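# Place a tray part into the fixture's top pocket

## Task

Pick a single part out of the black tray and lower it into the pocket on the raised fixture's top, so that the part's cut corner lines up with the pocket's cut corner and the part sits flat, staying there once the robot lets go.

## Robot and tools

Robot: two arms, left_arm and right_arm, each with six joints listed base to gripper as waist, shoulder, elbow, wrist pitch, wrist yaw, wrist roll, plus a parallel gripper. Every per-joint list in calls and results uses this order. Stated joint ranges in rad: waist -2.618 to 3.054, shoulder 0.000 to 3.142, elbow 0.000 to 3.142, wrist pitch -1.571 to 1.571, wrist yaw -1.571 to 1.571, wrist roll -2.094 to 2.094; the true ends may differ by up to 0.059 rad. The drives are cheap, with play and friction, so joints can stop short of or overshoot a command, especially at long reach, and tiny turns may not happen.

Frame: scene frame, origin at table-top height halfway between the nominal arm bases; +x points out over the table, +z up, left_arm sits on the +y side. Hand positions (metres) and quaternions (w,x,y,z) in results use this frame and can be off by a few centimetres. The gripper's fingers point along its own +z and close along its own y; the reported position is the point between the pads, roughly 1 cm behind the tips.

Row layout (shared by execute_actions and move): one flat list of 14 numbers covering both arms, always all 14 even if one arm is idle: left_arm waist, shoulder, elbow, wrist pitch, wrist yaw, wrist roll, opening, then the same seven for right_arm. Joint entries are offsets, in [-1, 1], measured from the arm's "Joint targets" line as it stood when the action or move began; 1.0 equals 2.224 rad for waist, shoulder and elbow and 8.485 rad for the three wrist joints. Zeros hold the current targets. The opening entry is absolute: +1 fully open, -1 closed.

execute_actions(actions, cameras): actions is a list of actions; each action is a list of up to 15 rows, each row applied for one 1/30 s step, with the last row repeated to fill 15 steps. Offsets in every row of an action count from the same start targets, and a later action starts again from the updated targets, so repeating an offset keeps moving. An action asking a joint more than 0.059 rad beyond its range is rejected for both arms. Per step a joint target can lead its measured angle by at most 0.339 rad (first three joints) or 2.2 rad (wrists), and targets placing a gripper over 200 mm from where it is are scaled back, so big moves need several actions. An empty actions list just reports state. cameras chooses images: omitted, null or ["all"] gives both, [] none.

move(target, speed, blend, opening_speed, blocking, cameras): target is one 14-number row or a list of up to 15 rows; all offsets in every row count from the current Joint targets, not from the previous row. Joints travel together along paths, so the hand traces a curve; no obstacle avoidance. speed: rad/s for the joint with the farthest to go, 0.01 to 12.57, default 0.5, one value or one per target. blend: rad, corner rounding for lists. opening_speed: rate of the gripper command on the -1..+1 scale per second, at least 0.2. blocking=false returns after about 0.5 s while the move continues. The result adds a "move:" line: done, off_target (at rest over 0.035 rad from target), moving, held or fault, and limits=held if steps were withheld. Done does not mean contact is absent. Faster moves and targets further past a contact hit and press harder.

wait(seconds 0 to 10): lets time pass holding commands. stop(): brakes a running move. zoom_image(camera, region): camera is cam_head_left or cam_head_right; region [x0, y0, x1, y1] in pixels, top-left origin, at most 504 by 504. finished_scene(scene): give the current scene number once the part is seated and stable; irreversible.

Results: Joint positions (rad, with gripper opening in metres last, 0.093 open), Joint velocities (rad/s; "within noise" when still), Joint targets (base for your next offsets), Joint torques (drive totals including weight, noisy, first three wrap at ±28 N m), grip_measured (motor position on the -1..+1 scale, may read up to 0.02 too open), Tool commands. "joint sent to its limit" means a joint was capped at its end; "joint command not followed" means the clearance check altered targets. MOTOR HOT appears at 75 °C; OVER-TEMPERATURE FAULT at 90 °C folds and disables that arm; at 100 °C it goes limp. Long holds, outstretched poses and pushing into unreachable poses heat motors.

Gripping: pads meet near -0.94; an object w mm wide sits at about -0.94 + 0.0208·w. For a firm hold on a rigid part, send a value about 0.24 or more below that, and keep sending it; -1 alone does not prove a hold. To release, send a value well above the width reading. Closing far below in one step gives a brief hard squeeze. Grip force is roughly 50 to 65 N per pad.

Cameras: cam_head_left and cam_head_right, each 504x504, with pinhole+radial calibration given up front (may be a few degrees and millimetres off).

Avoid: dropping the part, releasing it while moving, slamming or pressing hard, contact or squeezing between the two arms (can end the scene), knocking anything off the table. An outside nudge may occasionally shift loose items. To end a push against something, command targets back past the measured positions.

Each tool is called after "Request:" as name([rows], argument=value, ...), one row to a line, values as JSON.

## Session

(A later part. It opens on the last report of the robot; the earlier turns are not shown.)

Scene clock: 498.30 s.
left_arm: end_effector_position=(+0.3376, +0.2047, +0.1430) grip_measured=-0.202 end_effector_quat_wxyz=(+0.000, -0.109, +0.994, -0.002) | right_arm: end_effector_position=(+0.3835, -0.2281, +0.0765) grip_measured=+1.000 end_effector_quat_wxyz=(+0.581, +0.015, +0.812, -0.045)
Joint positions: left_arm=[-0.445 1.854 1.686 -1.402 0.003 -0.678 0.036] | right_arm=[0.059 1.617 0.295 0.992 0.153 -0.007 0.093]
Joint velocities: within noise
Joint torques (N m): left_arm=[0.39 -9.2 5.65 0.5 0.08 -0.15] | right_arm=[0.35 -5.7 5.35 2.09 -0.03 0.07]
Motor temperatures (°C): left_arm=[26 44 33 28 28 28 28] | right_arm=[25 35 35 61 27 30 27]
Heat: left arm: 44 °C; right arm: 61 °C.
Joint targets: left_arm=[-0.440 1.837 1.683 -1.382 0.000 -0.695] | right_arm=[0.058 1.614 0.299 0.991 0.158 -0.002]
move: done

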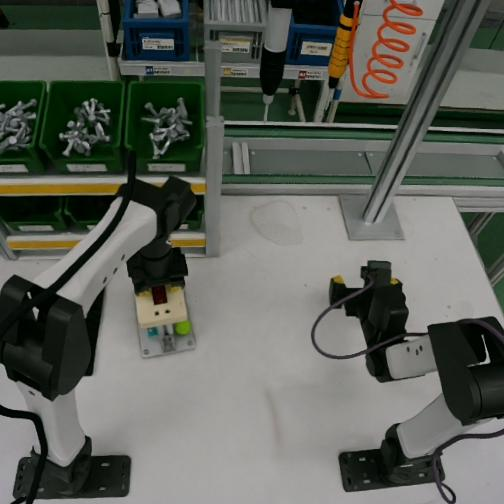

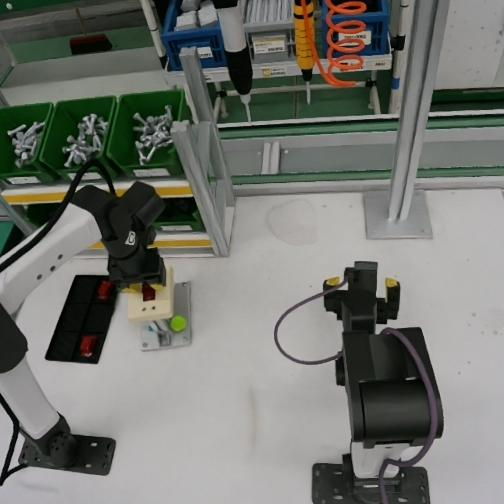

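Request:
move([
  [0,0.0159,0.0513,-0.0134,0,0,-0.2, 0,0,0,0,0,0,1],
  [0.2203,0.0159,0.0513,-0.0134,0,0,-0.2, 0,0,0,0,0,0,1],
], speed=[0.25,0.8])

Request:
zoom_image(camera="cam_head_left", region=[145, 275, 180, 310])

Request:
zoom_image(camera="cam_head_right", region=[134, 275, 169, 310])

Scene clock: 525.70 s.
left_arm: end_effector_position=(+0.3716, +0.3711, +0.1615) grip_measured=-0.202 end_effector_quat_wxyz=(-0.003, -0.351, +0.936, -0.001) | right_arm: end_effector_position=(+0.3835, -0.2281, +0.0765) grip_measured=+1.000 end_effector_quat_wxyz=(+0.581, +0.015, +0.812, -0.045)
Joint positions: left_arm=[0.054 1.862 1.771 -1.485 0.005 -0.678 0.036] | right_arm=[0.059 1.617 0.295 0.992 0.153 -0.007 0.093]
Joint velocities: within noise
Joint torques (N m): left_arm=[-0.24 -7.08 8.02 0.16 0.09 -0.15] | right_arm=[0.36 -5.71 5.37 2.1 -0.03 0.07]
Motor temperatures (°C): left_arm=[26 43 34 27 28 28 27] | right_arm=[25 35 35 62 27 30 27]
Heat: left arm: 43 °C; right arm: 62 °C.
Joint targets: left_arm=[0.050 1.872 1.797 -1.496 0.000 -0.695] | right_arm=[0.058 1.614 0.299 0.991 0.158 -0.002]
move: done

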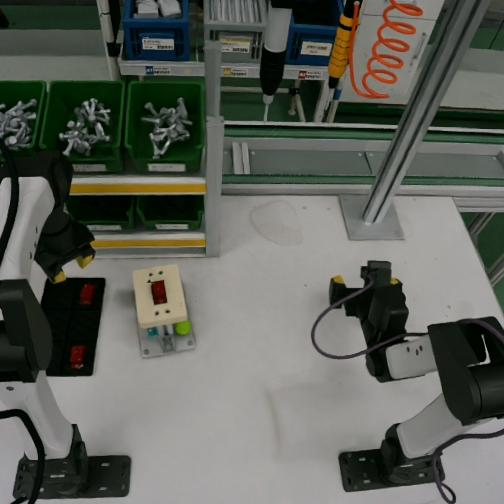

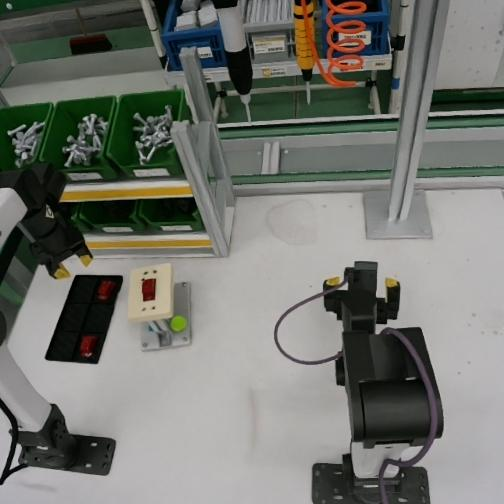

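Scaled by 14.400 from the camera's 504x504 image, which has a finer 720x720 frame.

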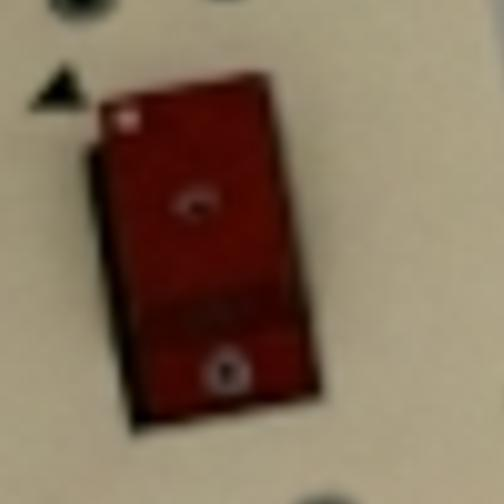

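Scaled by 14.400 from the camera's 504x504 image, which has a finer 720x720 frame.

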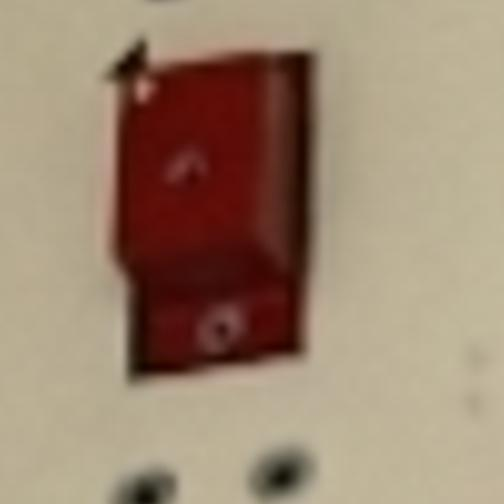

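Request:
move([
  [-0.2208,0,0,0,0,0,-0.2, 0,0,0,0,0,0,1],
  [-0.2208,-0.0144,-0.0540,0.0134,0,0,-0.2, 0,0,0,0,0,0,1],
  [-0.2208,-0.0144,-0.0540,0.0134,0,0,-0.8, 0,0,0,0,0,0,1],
], speed=[0.6,0.2,0.2], opening_speed=0.6)

Request:
zoom_image(camera="cam_head_left", region=[145, 280, 175, 310])

Request:
zoom_image(camera="cam_head_right", region=[134, 280, 164, 310])

Scene clock: 671.03 s.
left_arm: end_effector_position=(+0.3377, +0.2039, +0.1405) grip_measured=-0.611 end_effector_quat_wxyz=(-0.004, -0.110, +0.994, +0.000) | right_arm: end_effector_position=(+0.3835, -0.2281, +0.0765) grip_measured=+1.000 end_effector_quat_wxyz=(+0.581, +0.015, +0.812, -0.045)
Joint positions: left_arm=[-0.446 1.862 1.687 -1.402 0.005 -0.679 0.016] | right_arm=[0.059 1.617 0.295 0.992 0.153 -0.007 0.093]
Joint velocities: within noise
Joint torques (N m): left_arm=[0.39 -9.68 5.09 0.48 0.07 -0.14] | right_arm=[0.35 -5.7 5.37 2.09 -0.03 0.07]
Motor temperatures (°C): left_arm=[26 39 38 26 28 28 26] | right_arm=[25 35 35 64 27 30 27]
Heat: left arm: 39 °C; right arm: 64 °C.
Joint targets: left_arm=[-0.442 1.840 1.677 -1.382 0.000 -0.695] | right_arm=[0.058 1.614 0.299 0.991 0.158 -0.002]
move: done

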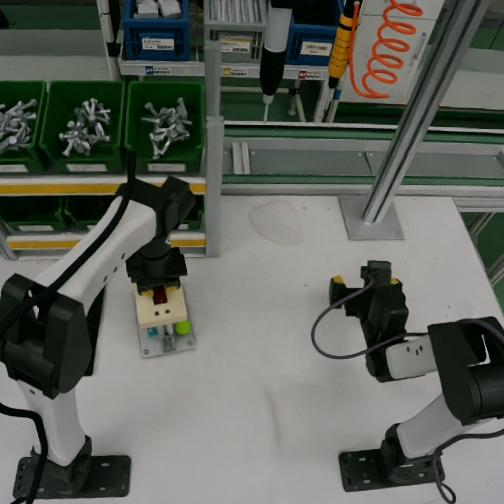

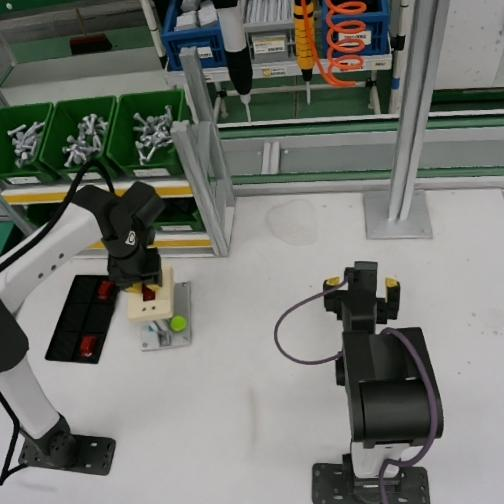

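Scaled by 16.800 from the camera's 504x504 image, which has a finer 720x720 frame.

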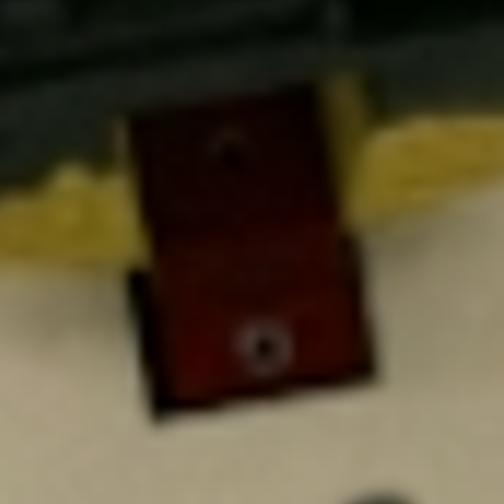

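Scaled by 16.800 from the camera's 504x504 image, which has a finer 720x720 frame.

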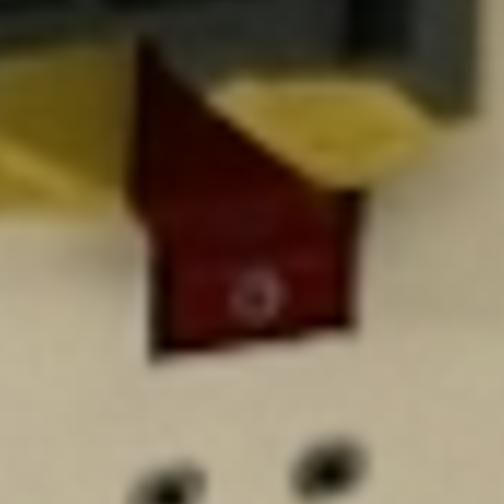

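Request:
move(target=[0.00315, 0.01664, 0.02968, -0.00613, 0, 0, -0.8, 0, 0, 0, 0, 0, 0, 1], speed=0.1)

Request:
zoom_image(camera="cam_head_left", region=[145, 280, 175, 310])

Request:
zoom_image(camera="cam_head_right", region=[134, 280, 164, 310])

Scene clock: 714.30 s.
left_arm: end_effector_position=(+0.3389, +0.2054, +0.1447) grip_measured=-0.625 end_effector_quat_wxyz=(-0.005, -0.112, +0.994, +0.000) | right_arm: end_effector_position=(+0.3835, -0.2281, +0.0765) grip_measured=+1.000 end_effector_quat_wxyz=(+0.581, +0.015, +0.812, -0.045)
Joint positions: left_arm=[-0.44 1.868 1.712 -1.424 0.005 -0.679 0.015] | right_arm=[0.059 1.617 0.295 0.992 0.153 -0.007 0.093]
Joint velocities: within noise
Joint torques (N m): left_arm=[0.53 -7.3 8.4 0.15 0.05 -0.14] | right_arm=[0.35 -5.71 5.37 2.1 -0.03 0.07]
Motor temperatures (°C): left_arm=[26 42 37 27 28 28 27] | right_arm=[25 35 35 65 27 30 27]
Heat: left arm: 42 °C; right arm: 65 °C.
Joint targets: left_arm=[-0.434 1.877 1.743 -1.434 0.000 -0.695] | right_arm=[0.058 1.614 0.299 0.991 0.158 -0.002]
move: done

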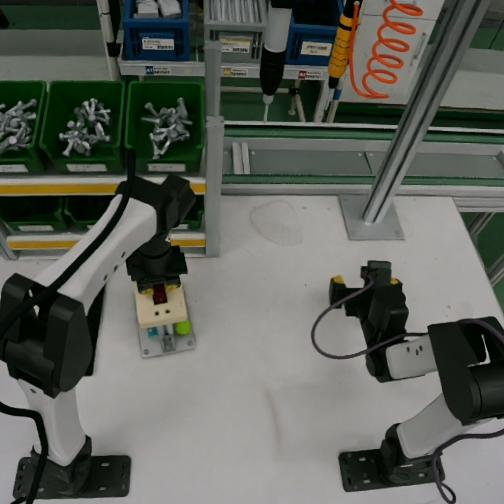

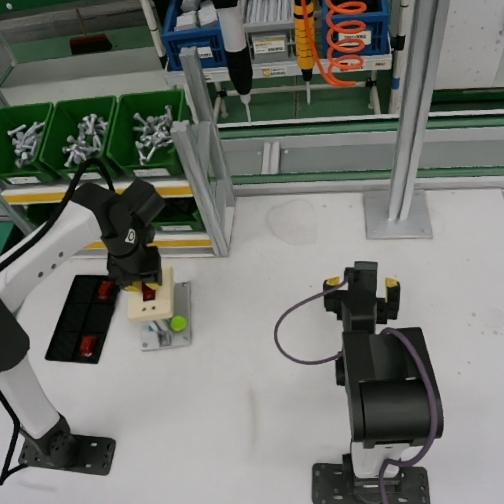

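Scaled by 16.800 from the camera's 504x504 image, which has a finer 720x720 frame.

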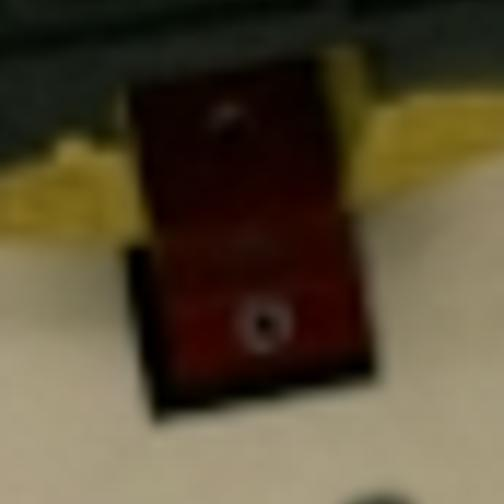

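Scaled by 16.800 from the camera's 504x504 image, which has a finer 720x720 frame.

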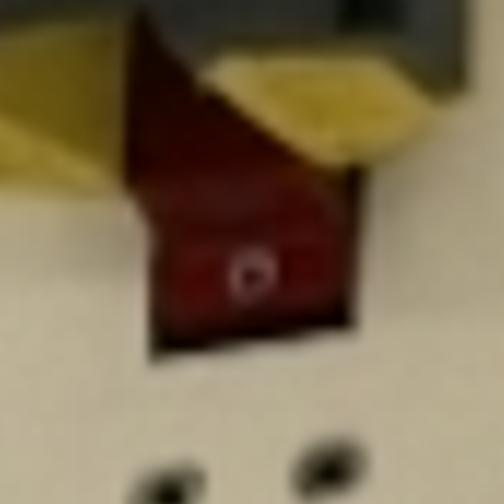

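Request:
move(target=[0.0009, 0, -0.02968, 0.00707, 0, 0, -0.8, 0, 0, 0, 0, 0, 0, 1], speed=0.06)

Request:
zoom_image(camera="cam_head_left", region=[145, 280, 175, 310])

Request:
zoom_image(camera="cam_head_right", region=[134, 280, 164, 310])

Scene clock: 737.13 s.
left_arm: end_effector_position=(+0.3385, +0.2056, +0.1405) grip_measured=-0.625 end_effector_quat_wxyz=(-0.006, -0.112, +0.994, +0.001) | right_arm: end_effector_position=(+0.3835, -0.2281, +0.0765) grip_measured=+1.000 end_effector_quat_wxyz=(+0.581, +0.015, +0.812, -0.045)
Joint positions: left_arm=[-0.44 1.868 1.695 -1.41 0.005 -0.679 0.015] | right_arm=[0.059 1.617 0.295 0.992 0.153 -0.007 0.093]
Joint velocities: within noise
Joint torques (N m): left_arm=[0.75 -7.31 4.62 0.65 0.06 -0.15] | right_arm=[0.35 -5.71 5.35 2.09 -0.03 0.07]
Motor temperatures (°C): left_arm=[26 40 39 26 28 28 27] | right_arm=[25 35 35 65 27 30 27]
Heat: left arm: 40 °C; right arm: 65 °C.
Joint targets: left_arm=[-0.432 1.877 1.677 -1.374 0.000 -0.695] | right_arm=[0.058 1.614 0.299 0.991 0.158 -0.002]
move: off_target (left_arm); left_arm: the wrist pitch is farthest, 0.036 rad from its target

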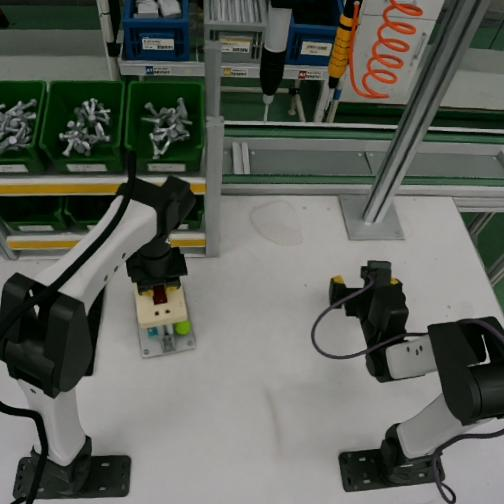

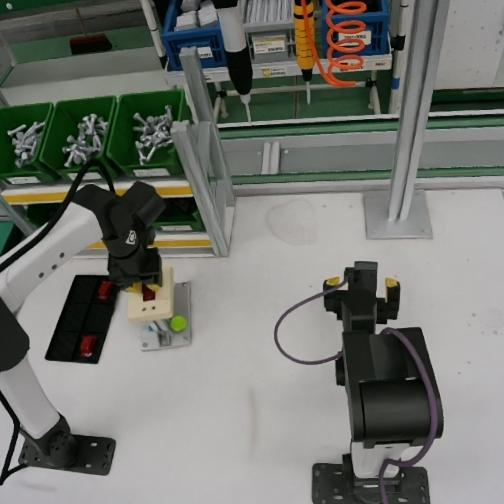

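Scaled by 16.800 from the camera's 504x504 image, which has a finer 720x720 frame.

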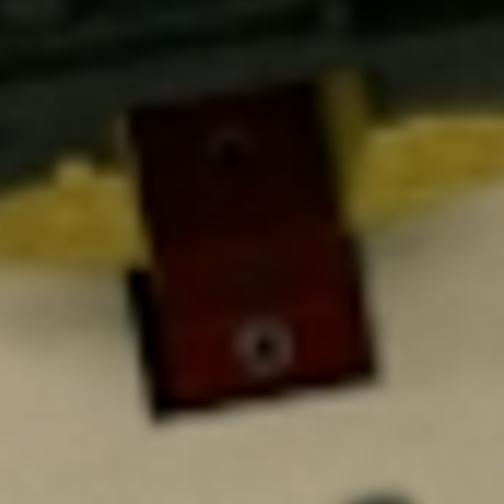

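Scaled by 16.800 from the camera's 504x504 image, which has a finer 720x720 frame.

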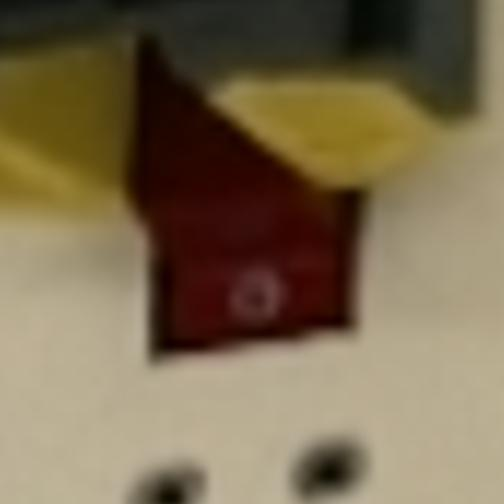

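Request:
move(target=[0.0036, 0.0018, 0.02833, -0.00695, 0, -0.00354, -0.8, 0, 0, 0, 0, 0, 0, 1], speed=0.1)

Request:
zoom_image(camera="cam_head_left", region=[145, 280, 175, 310])

Request:
zoom_image(camera="cam_head_right", region=[134, 280, 164, 310])

Scene clock: 788.63 s.
left_arm: end_effector_position=(+0.3392, +0.2079, +0.1423) grip_measured=-0.625 end_effector_quat_wxyz=(-0.009, -0.129, +0.992, +0.003) | right_arm: end_effector_position=(+0.3835, -0.2281, +0.0765) grip_measured=+1.000 end_effector_quat_wxyz=(+0.581, +0.015, +0.812, -0.045)
Joint positions: left_arm=[-0.434 1.872 1.707 -1.424 0.005 -0.707 0.015] | right_arm=[0.059 1.617 0.295 0.992 0.153 -0.007 0.093]
Joint velocities: within noise
Joint torques (N m): left_arm=[0.79 -7.3 8.51 0.13 0.05 -0.19] | right_arm=[0.35 -5.7 5.37 2.09 -0.03 0.07]
Motor temperatures (°C): left_arm=[26 39 36 27 28 28 28] | right_arm=[25 35 35 66 27 30 27]
Heat: left arm: 39 °C; right arm: 66 °C.
Joint targets: left_arm=[-0.425 1.881 1.740 -1.433 0.000 -0.725] | right_arm=[0.058 1.614 0.299 0.991 0.158 -0.002]
move: done

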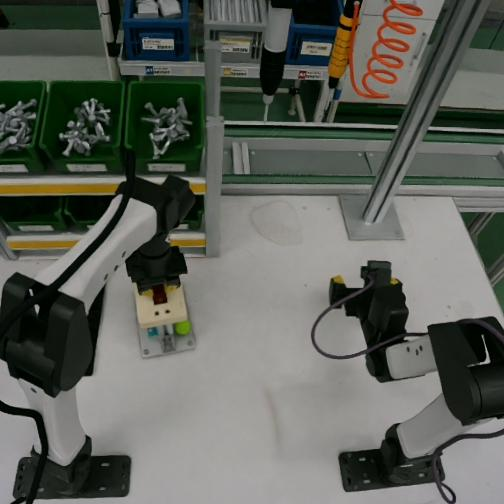

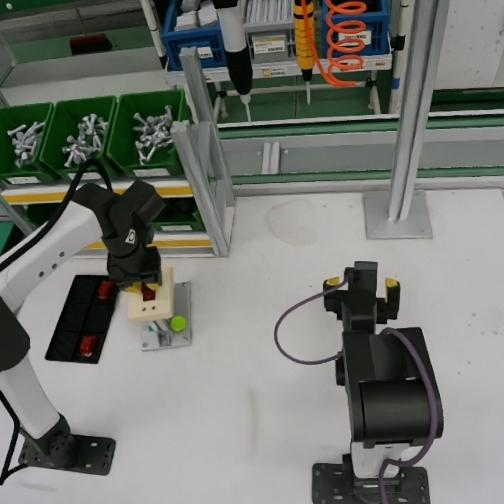

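Scaled by 16.800 from the camera's 504x504 image, which has a finer 720x720 frame.

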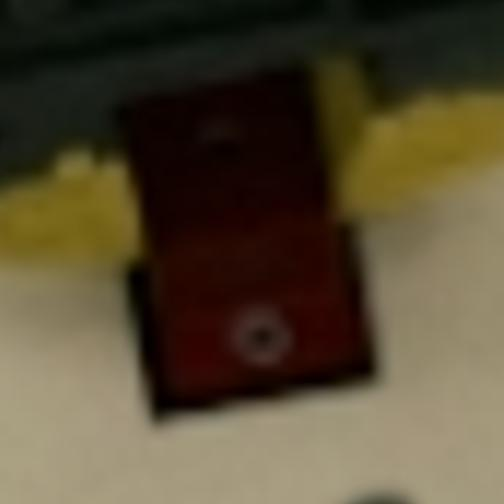

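Scaled by 16.800 from the camera's 504x504 image, which has a finer 720x720 frame.

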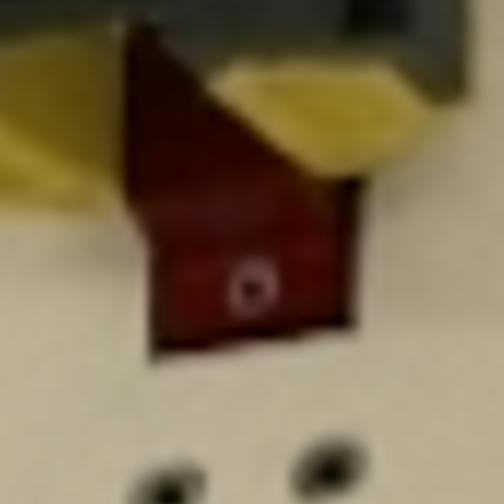

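Request:
move(target=[0.0009, 0.0018, -0.02608, 0.00684, 0, 0, -0.8, 0, 0, 0, 0, 0, 0, 1], speed=0.06)

Request:
zoom_image(camera="cam_head_left", region=[145, 280, 175, 310])

Request:
zoom_image(camera="cam_head_right", region=[134, 280, 164, 310])

Scene clock: 802.50 s.
left_arm: end_effector_position=(+0.3390, +0.2080, +0.1404) grip_measured=-0.625 end_effector_quat_wxyz=(-0.010, -0.130, +0.991, +0.002) | right_arm: end_effector_position=(+0.3835, -0.2281, +0.0765) grip_measured=+1.000 end_effector_quat_wxyz=(+0.581, +0.015, +0.812, -0.045)
Joint positions: left_arm=[-0.432 1.872 1.7 -1.417 0.008 -0.707 0.015] | right_arm=[0.059 1.617 0.295 0.992 0.153 -0.007 0.093]
Joint velocities: within noise
Joint torques (N m): left_arm=[0.84 -7.02 4.45 0.7 0.05 -0.16] | right_arm=[0.36 -5.7 5.37 2.09 -0.03 0.07]
Motor temperatures (°C): left_arm=[26 40 36 27 28 28 28] | right_arm=[25 35 35 66 27 30 27]
Heat: left arm: 40 °C; right arm: 66 °C.
Joint targets: left_arm=[-0.422 1.885 1.682 -1.375 0.000 -0.725] | right_arm=[0.058 1.614 0.299 0.991 0.158 -0.002]
move: off_target (left_arm); left_arm: the wrist pitch is farthest, 0.043 rad from its target

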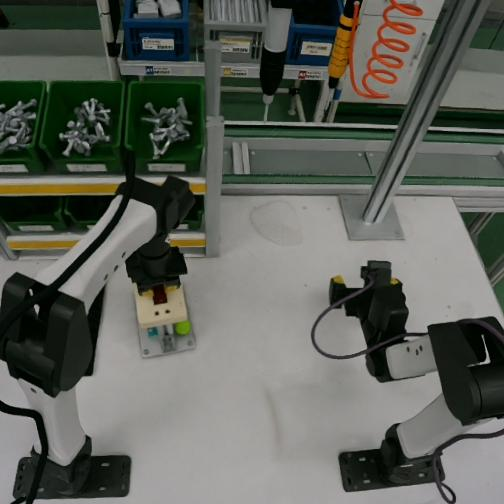

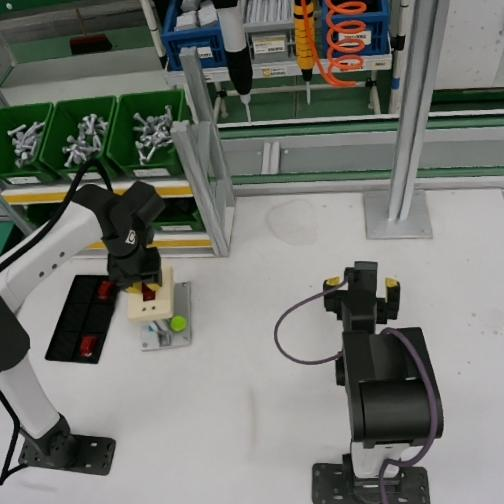

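Scaled by 16.800 from the camera's 504x504 image, which has a finer 720x720 frame.

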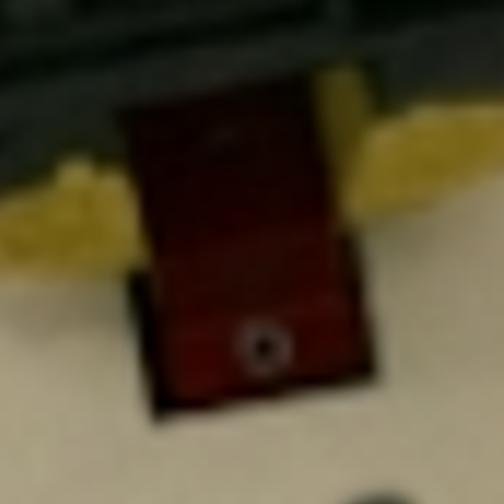

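Scaled by 16.800 from the camera's 504x504 image, which has a finer 720x720 frame.

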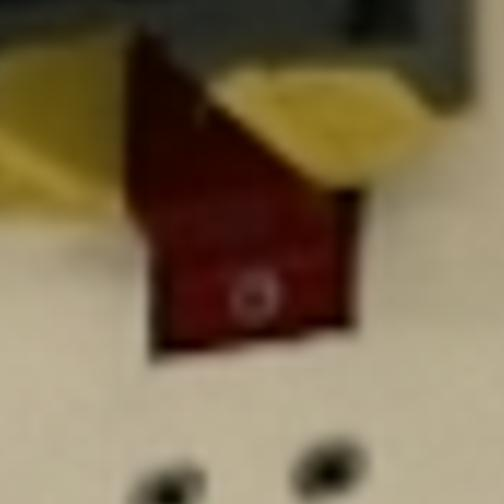

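Request:
move([
  [0, 0, 0.02788, -0.00684, 0, 0, -0.8, 0, 0, 0, 0, 0, 0, 1],
  [0, 0, 0.02788, -0.0013, 0, 0, -0.8, 0, 0, 0, 0, 0, 0, 1],
], speed=0.1)

Request:
zoom_image(camera="cam_head_left", region=[145, 280, 175, 310])

Request:
zoom_image(camera="cam_head_right", region=[134, 280, 164, 310])

Scene clock: 905.27 s.
left_arm: end_effector_position=(+0.3393, +0.2079, +0.1414) grip_measured=-0.625 end_effector_quat_wxyz=(-0.011, -0.130, +0.991, +0.002) | right_arm: end_effector_position=(+0.3835, -0.2281, +0.0765) grip_measured=+1.000 end_effector_quat_wxyz=(+0.581, +0.015, +0.812, -0.045)
Joint positions: left_arm=[-0.432 1.876 1.709 -1.425 0.008 -0.707 0.015] | right_arm=[0.059 1.617 0.295 0.992 0.153 -0.007 0.093]
Joint velocities: within noise
Joint torques (N m): left_arm=[0.83 -7.35 8.77 0.65 0.01 -0.16] | right_arm=[0.35 -5.7 5.35 2.09 -0.03 0.07]
Motor temperatures (°C): left_arm=[26 40 35 27 28 28 28] | right_arm=[25 35 35 67 27 30 27]
Heat: left arm: 40 °C; right arm: 67 °C.
Joint targets: left_arm=[-0.422 1.885 1.744 -1.386 0.000 -0.725] | right_arm=[0.058 1.614 0.299 0.991 0.158 -0.002]
move: off_target (left_arm); left_arm: the wrist pitch is farthest, 0.039 rad from its target

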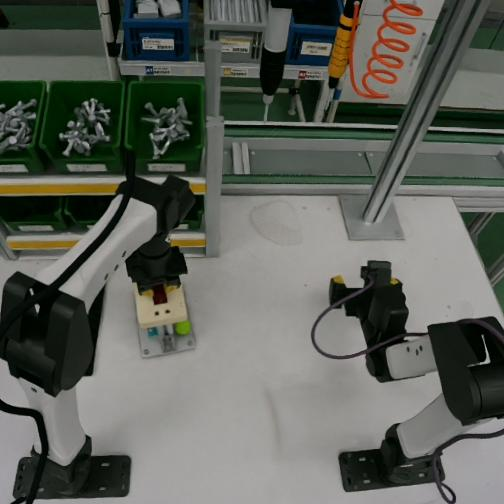

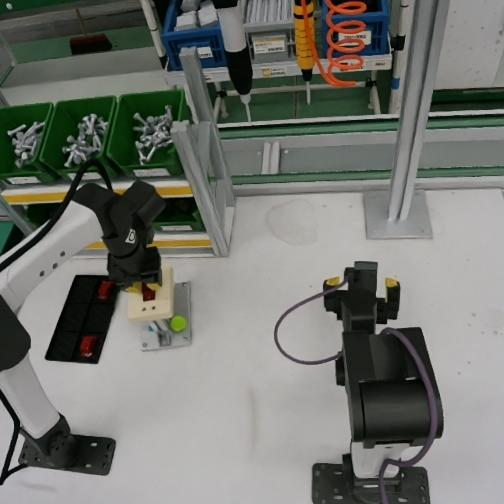

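Scaled by 16.800 from the camera's 504x504 image, which has a finer 720x720 frame.

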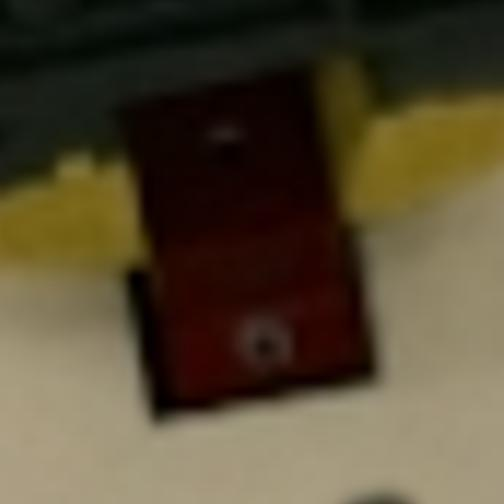

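Scaled by 16.800 from the camera's 504x504 image, which has a finer 720x720 frame.

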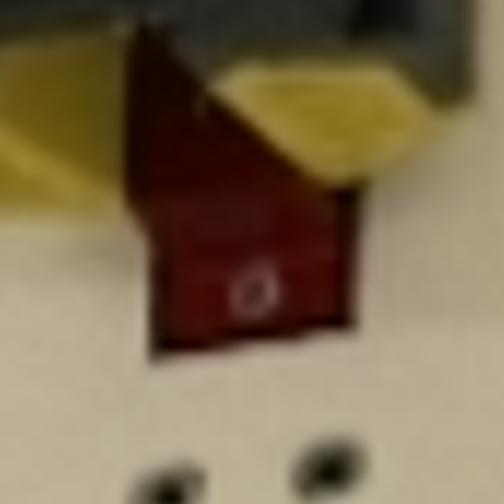

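Request:
move(target=[0, 0, 0.00585, 0, 0, 0, -0.8, 0, 0, 0, 0, 0, 0, 1], speed=0.1)

Request:
zoom_image(camera="cam_head_left", region=[145, 280, 175, 310])

Request:
zoom_image(camera="cam_head_right", region=[134, 280, 164, 310])

Scene clock: 916.17 s.
left_arm: end_effector_position=(+0.3469, +0.2053, +0.1454) grip_measured=-0.625 end_effector_quat_wxyz=(+0.003, -0.132, +0.991, -0.008) | right_arm: end_effector_position=(+0.3835, -0.2281, +0.0765) grip_measured=+1.000 end_effector_quat_wxyz=(+0.581, +0.015, +0.812, -0.045)
Joint positions: left_arm=[-0.429 1.876 1.725 -1.407 0.009 -0.707 0.015] | right_arm=[0.059 1.617 0.295 0.992 0.153 -0.007 0.093]
Joint velocities: within noise
Joint torques (N m): left_arm=[0.54 -7.36 8.5 0.52 0.01 -0.17] | right_arm=[0.35 -5.71 5.35 2.1 -0.03 0.07]
Motor temperatures (°C): left_arm=[26 40 36 27 28 28 28] | right_arm=[25 35 35 67 27 30 27]
Heat: left arm: 40 °C; right arm: 67 °C.
Joint targets: left_arm=[-0.423 1.885 1.757 -1.386 0.000 -0.725] | right_arm=[0.058 1.614 0.299 0.991 0.158 -0.002]
move: done

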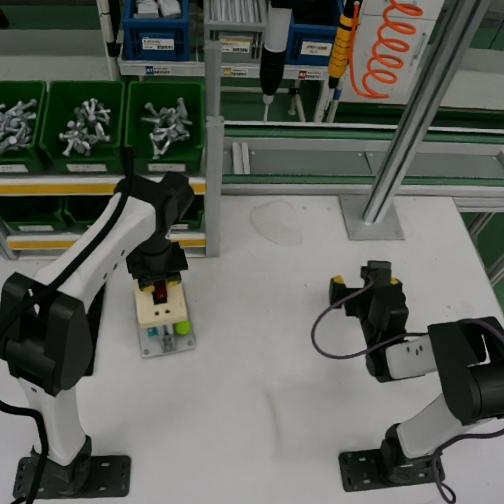

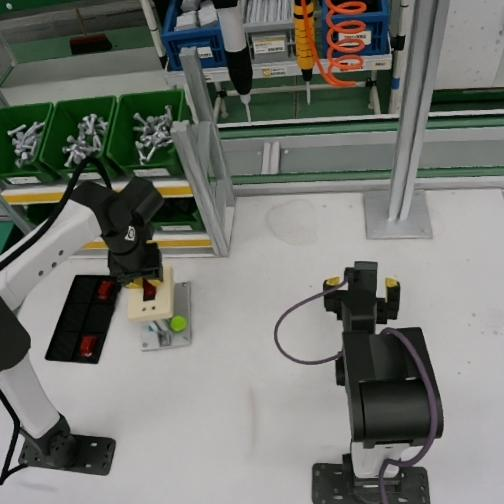

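Scaled by 16.800 from the camera's 504x504 image, which has a finer 720x720 frame.

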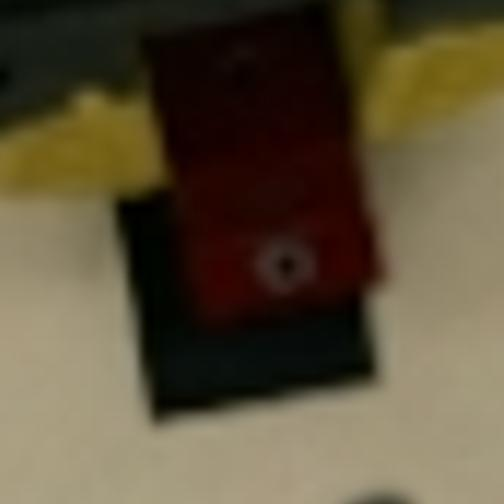

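Scaled by 16.800 from the camera's 504x504 image, which has a finer 720x720 frame.

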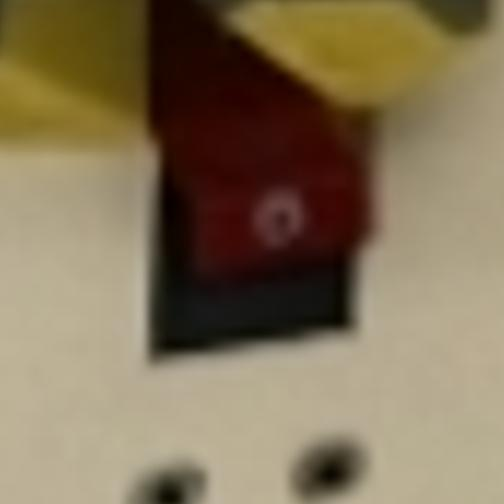

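Request:
move(target=[0, 0, -0.02293, -0.00613, 0, 0.00707, -0.8, 0, 0, 0, 0, 0, 0, 1], speed=0.1)

Request:
zoom_image(camera="cam_head_left", region=[145, 280, 175, 310])

Request:
zoom_image(camera="cam_head_right", region=[134, 280, 164, 310])

Scene clock: 959.63 s.
left_arm: end_effector_position=(+0.3424, +0.2077, +0.1434) grip_measured=-0.625 end_effector_quat_wxyz=(-0.006, -0.119, +0.993, -0.001) | right_arm: end_effector_position=(+0.3835, -0.2281, +0.0765) grip_measured=+1.000 end_effector_quat_wxyz=(+0.581, +0.015, +0.812, -0.045)
Joint positions: left_arm=[-0.429 1.876 1.717 -1.421 0.008 -0.681 0.015] | right_arm=[0.059 1.617 0.295 0.992 0.153 -0.007 0.093]
Joint velocities: within noise
Joint torques (N m): left_arm=[0.5 -7.28 5.11 0.09 0.01 0.09] | right_arm=[0.35 -5.7 5.37 2.09 -0.03 0.07]
Motor temperatures (°C): left_arm=[26 41 37 27 28 28 28] | right_arm=[25 35 35 67 27 30 27]
Heat: left arm: 41 °C; right arm: 67 °C.
Joint targets: left_arm=[-0.423 1.885 1.706 -1.438 0.000 -0.665] | right_arm=[0.058 1.614 0.299 0.991 0.158 -0.002]
move: done

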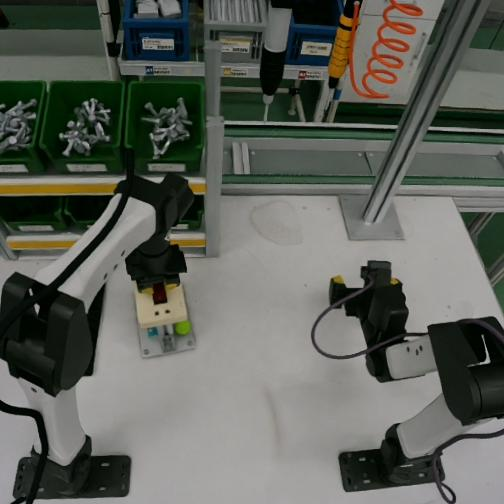

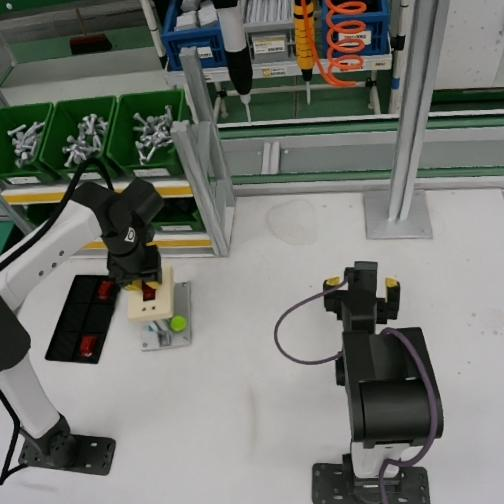

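Scaled by 16.800 from the camera's 504x504 image, which has a finer 720x720 frame.

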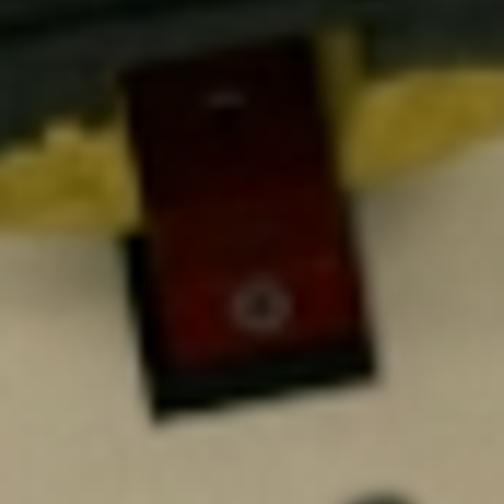

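Scaled by 16.800 from the camera's 504x504 image, which has a finer 720x720 frame.

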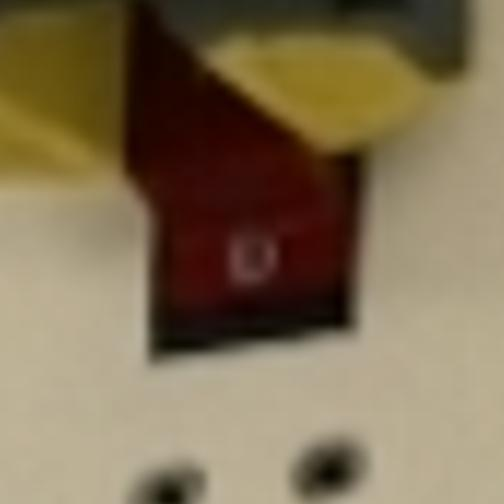

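Request:
move(target=[0, 0, -0.009, 0.00636, 0, 0, -0.8, 0, 0, 0, 0, 0, 0, 1], speed=0.05)

Request:
zoom_image(camera="cam_head_left", region=[145, 280, 175, 310])

Request:
zoom_image(camera="cam_head_right", region=[134, 280, 164, 310])

Scene clock: 977.73 s.
left_arm: end_effector_position=(+0.3422, +0.2078, +0.1423) grip_measured=-0.625 end_effector_quat_wxyz=(-0.006, -0.119, +0.993, -0.001) | right_arm: end_effector_position=(+0.3835, -0.2281, +0.0765) grip_measured=+1.000 end_effector_quat_wxyz=(+0.581, +0.015, +0.812, -0.045)
Joint positions: left_arm=[-0.429 1.876 1.713 -1.417 0.008 -0.681 0.015] | right_arm=[0.059 1.617 0.295 0.992 0.153 -0.007 0.093]
Joint velocities: within noise
Joint torques (N m): left_arm=[0.54 -7.31 3.82 0.62 0.02 0.11] | right_arm=[0.35 -5.7 5.37 2.09 -0.03 0.07]
Motor temperatures (°C): left_arm=[26 41 37 26 28 28 28] | right_arm=[25 35 35 68 27 30 27]
Heat: left arm: 41 °C; right arm: 68 °C.
Joint targets: left_arm=[-0.423 1.885 1.686 -1.384 0.000 -0.665] | right_arm=[0.058 1.614 0.299 0.991 0.158 -0.002]
move: done

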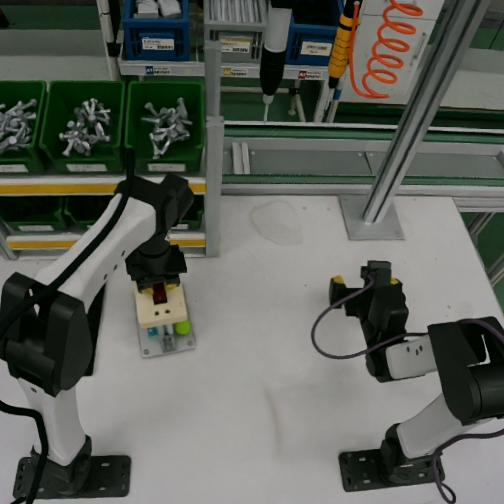

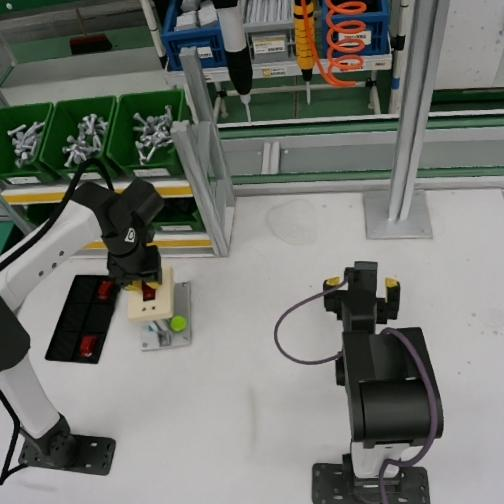

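Scaled by 16.800 from the camera's 504x504 image, which has a finer 720x720 frame.

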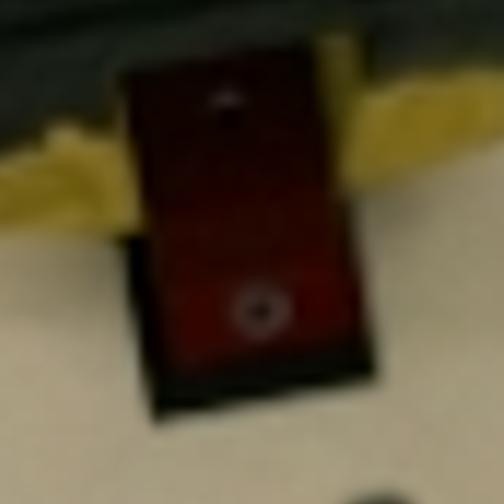

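Scaled by 16.800 from the camera's 504x504 image, which has a finer 720x720 frame.

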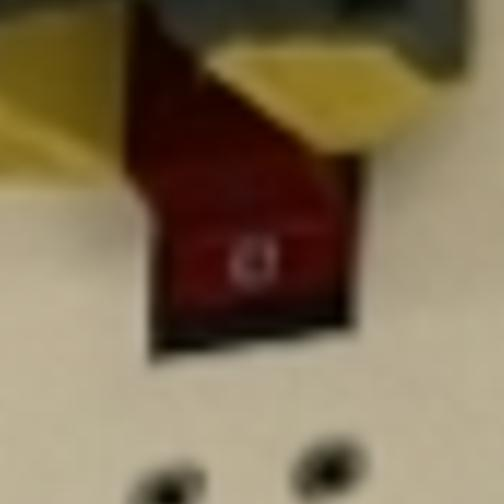

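Request:
move(target=[0, 0, -0.0045, 0, 0, 0, -0.8, 0, 0, 0, 0, 0, 0, 1], speed=0.05)

Request:
zoom_image(camera="cam_head_left", region=[145, 280, 175, 310])

Request:
zoom_image(camera="cam_head_right", region=[134, 280, 164, 310])

Scene clock: 1004.27 s.
left_arm: end_effector_position=(+0.3423, +0.2077, +0.1420) grip_measured=-0.626 end_effector_quat_wxyz=(-0.006, -0.119, +0.993, -0.001) | right_arm: end_effector_position=(+0.3835, -0.2281, +0.0765) grip_measured=+1.000 end_effector_quat_wxyz=(+0.581, +0.015, +0.812, -0.045)
Joint positions: left_arm=[-0.429 1.876 1.711 -1.416 0.008 -0.681 0.015] | right_arm=[0.059 1.617 0.295 0.992 0.153 -0.007 0.093]
Joint velocities: within noise
Joint torques (N m): left_arm=[0.47 -7.34 3.14 0.61 0.01 0.09] | right_arm=[0.35 -5.71 5.35 2.1 -0.03 0.07]
Motor temperatures (°C): left_arm=[26 41 35 27 28 28 28] | right_arm=[25 35 35 68 27 30 27]
Heat: left arm: 41 °C; right arm: 68 °C.
Joint targets: left_arm=[-0.423 1.885 1.676 -1.384 0.000 -0.665] | right_arm=[0.058 1.614 0.299 0.991 0.158 -0.002]
move: done

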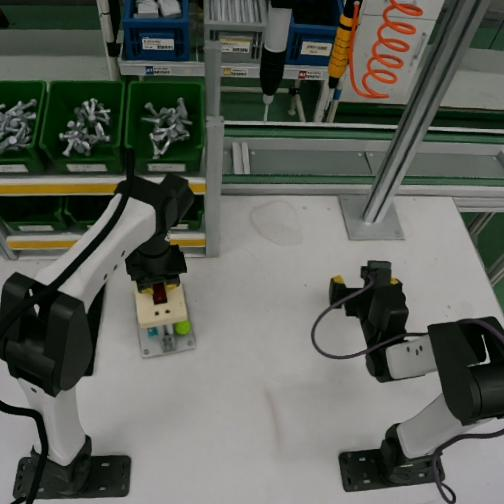

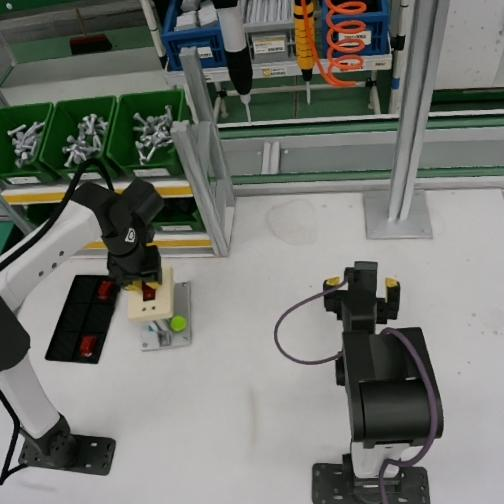

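Scaled by 16.800 from the camera's 504x504 image, which has a finer 720x720 frame.

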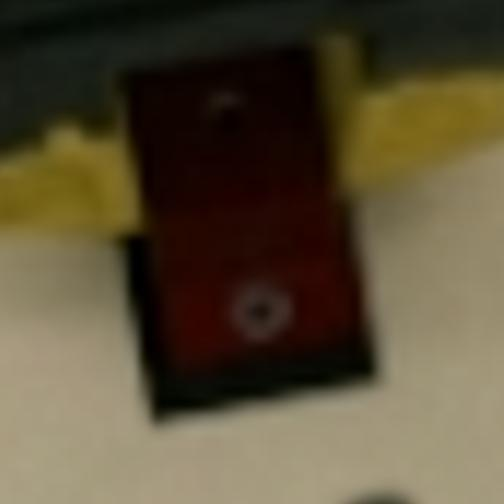

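Scaled by 16.800 from the camera's 504x504 image, which has a finer 720x720 frame.

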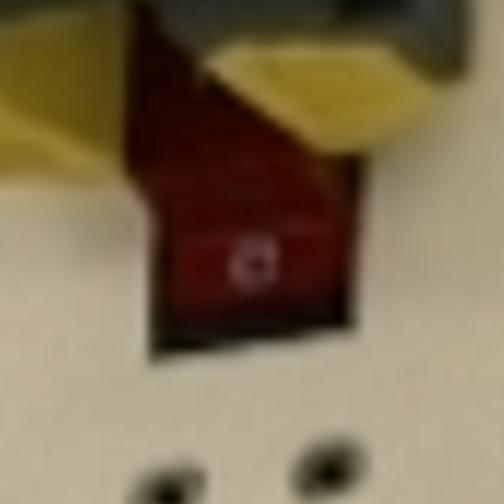

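Request:
move(target=[0, 0, 0, -0.00566, 0, 0, -0.8, 0, 0, 0, 0, 0, 0, 1], speed=0.04)

Request:
zoom_image(camera="cam_head_left", region=[145, 280, 175, 310])

Request:
zoom_image(camera="cam_head_right", region=[134, 280, 164, 310])

Scene clock: 1017.37 s.
left_arm: end_effector_position=(+0.3419, +0.2079, +0.1420) grip_measured=-0.626 end_effector_quat_wxyz=(-0.007, -0.119, +0.993, +0.000) | right_arm: end_effector_position=(+0.3835, -0.2281, +0.0765) grip_measured=+1.000 end_effector_quat_wxyz=(+0.581, +0.015, +0.812, -0.045)
Joint positions: left_arm=[-0.429 1.876 1.711 -1.417 0.008 -0.681 0.015] | right_arm=[0.059 1.617 0.295 0.992 0.153 -0.007 0.093]
Joint velocities: within noise
Joint torques (N m): left_arm=[0.53 -7.32 3.12 0.09 0.02 0.09] | right_arm=[0.35 -5.7 5.35 2.09 -0.03 0.07]
Motor temperatures (°C): left_arm=[26 41 35 27 28 28 28] | right_arm=[25 35 35 68 27 30 27]
Heat: left arm: 41 °C; right arm: 68 °C.
Joint targets: left_arm=[-0.423 1.885 1.676 -1.432 0.000 -0.665] | right_arm=[0.058 1.614 0.299 0.991 0.158 -0.002]
move: done

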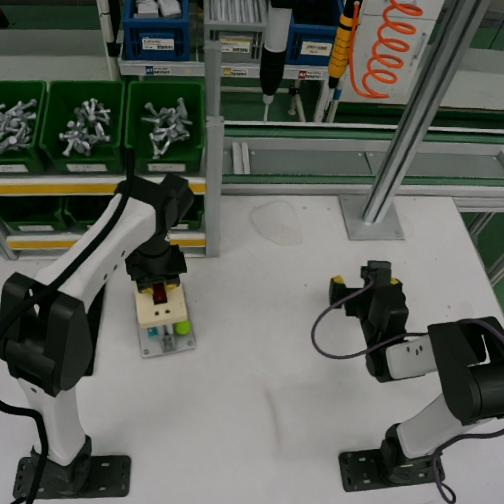

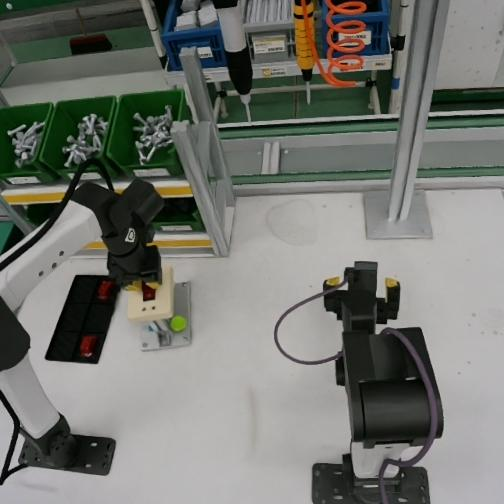

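Scaled by 16.800 from the camera's 504x504 image, which has a finer 720x720 frame.

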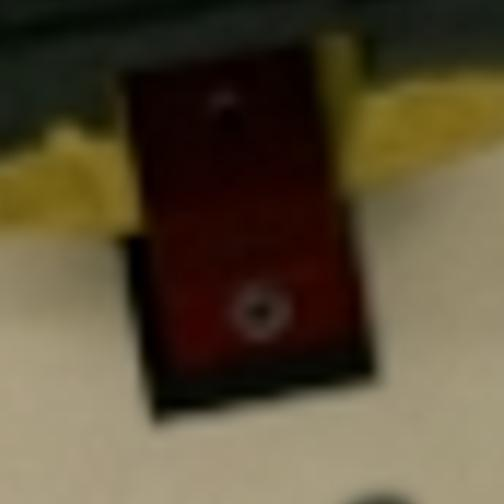

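Scaled by 16.800 from the camera's 504x504 image, which has a finer 720x720 frame.

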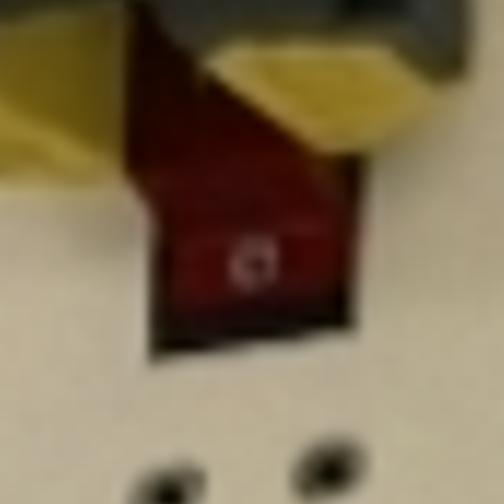

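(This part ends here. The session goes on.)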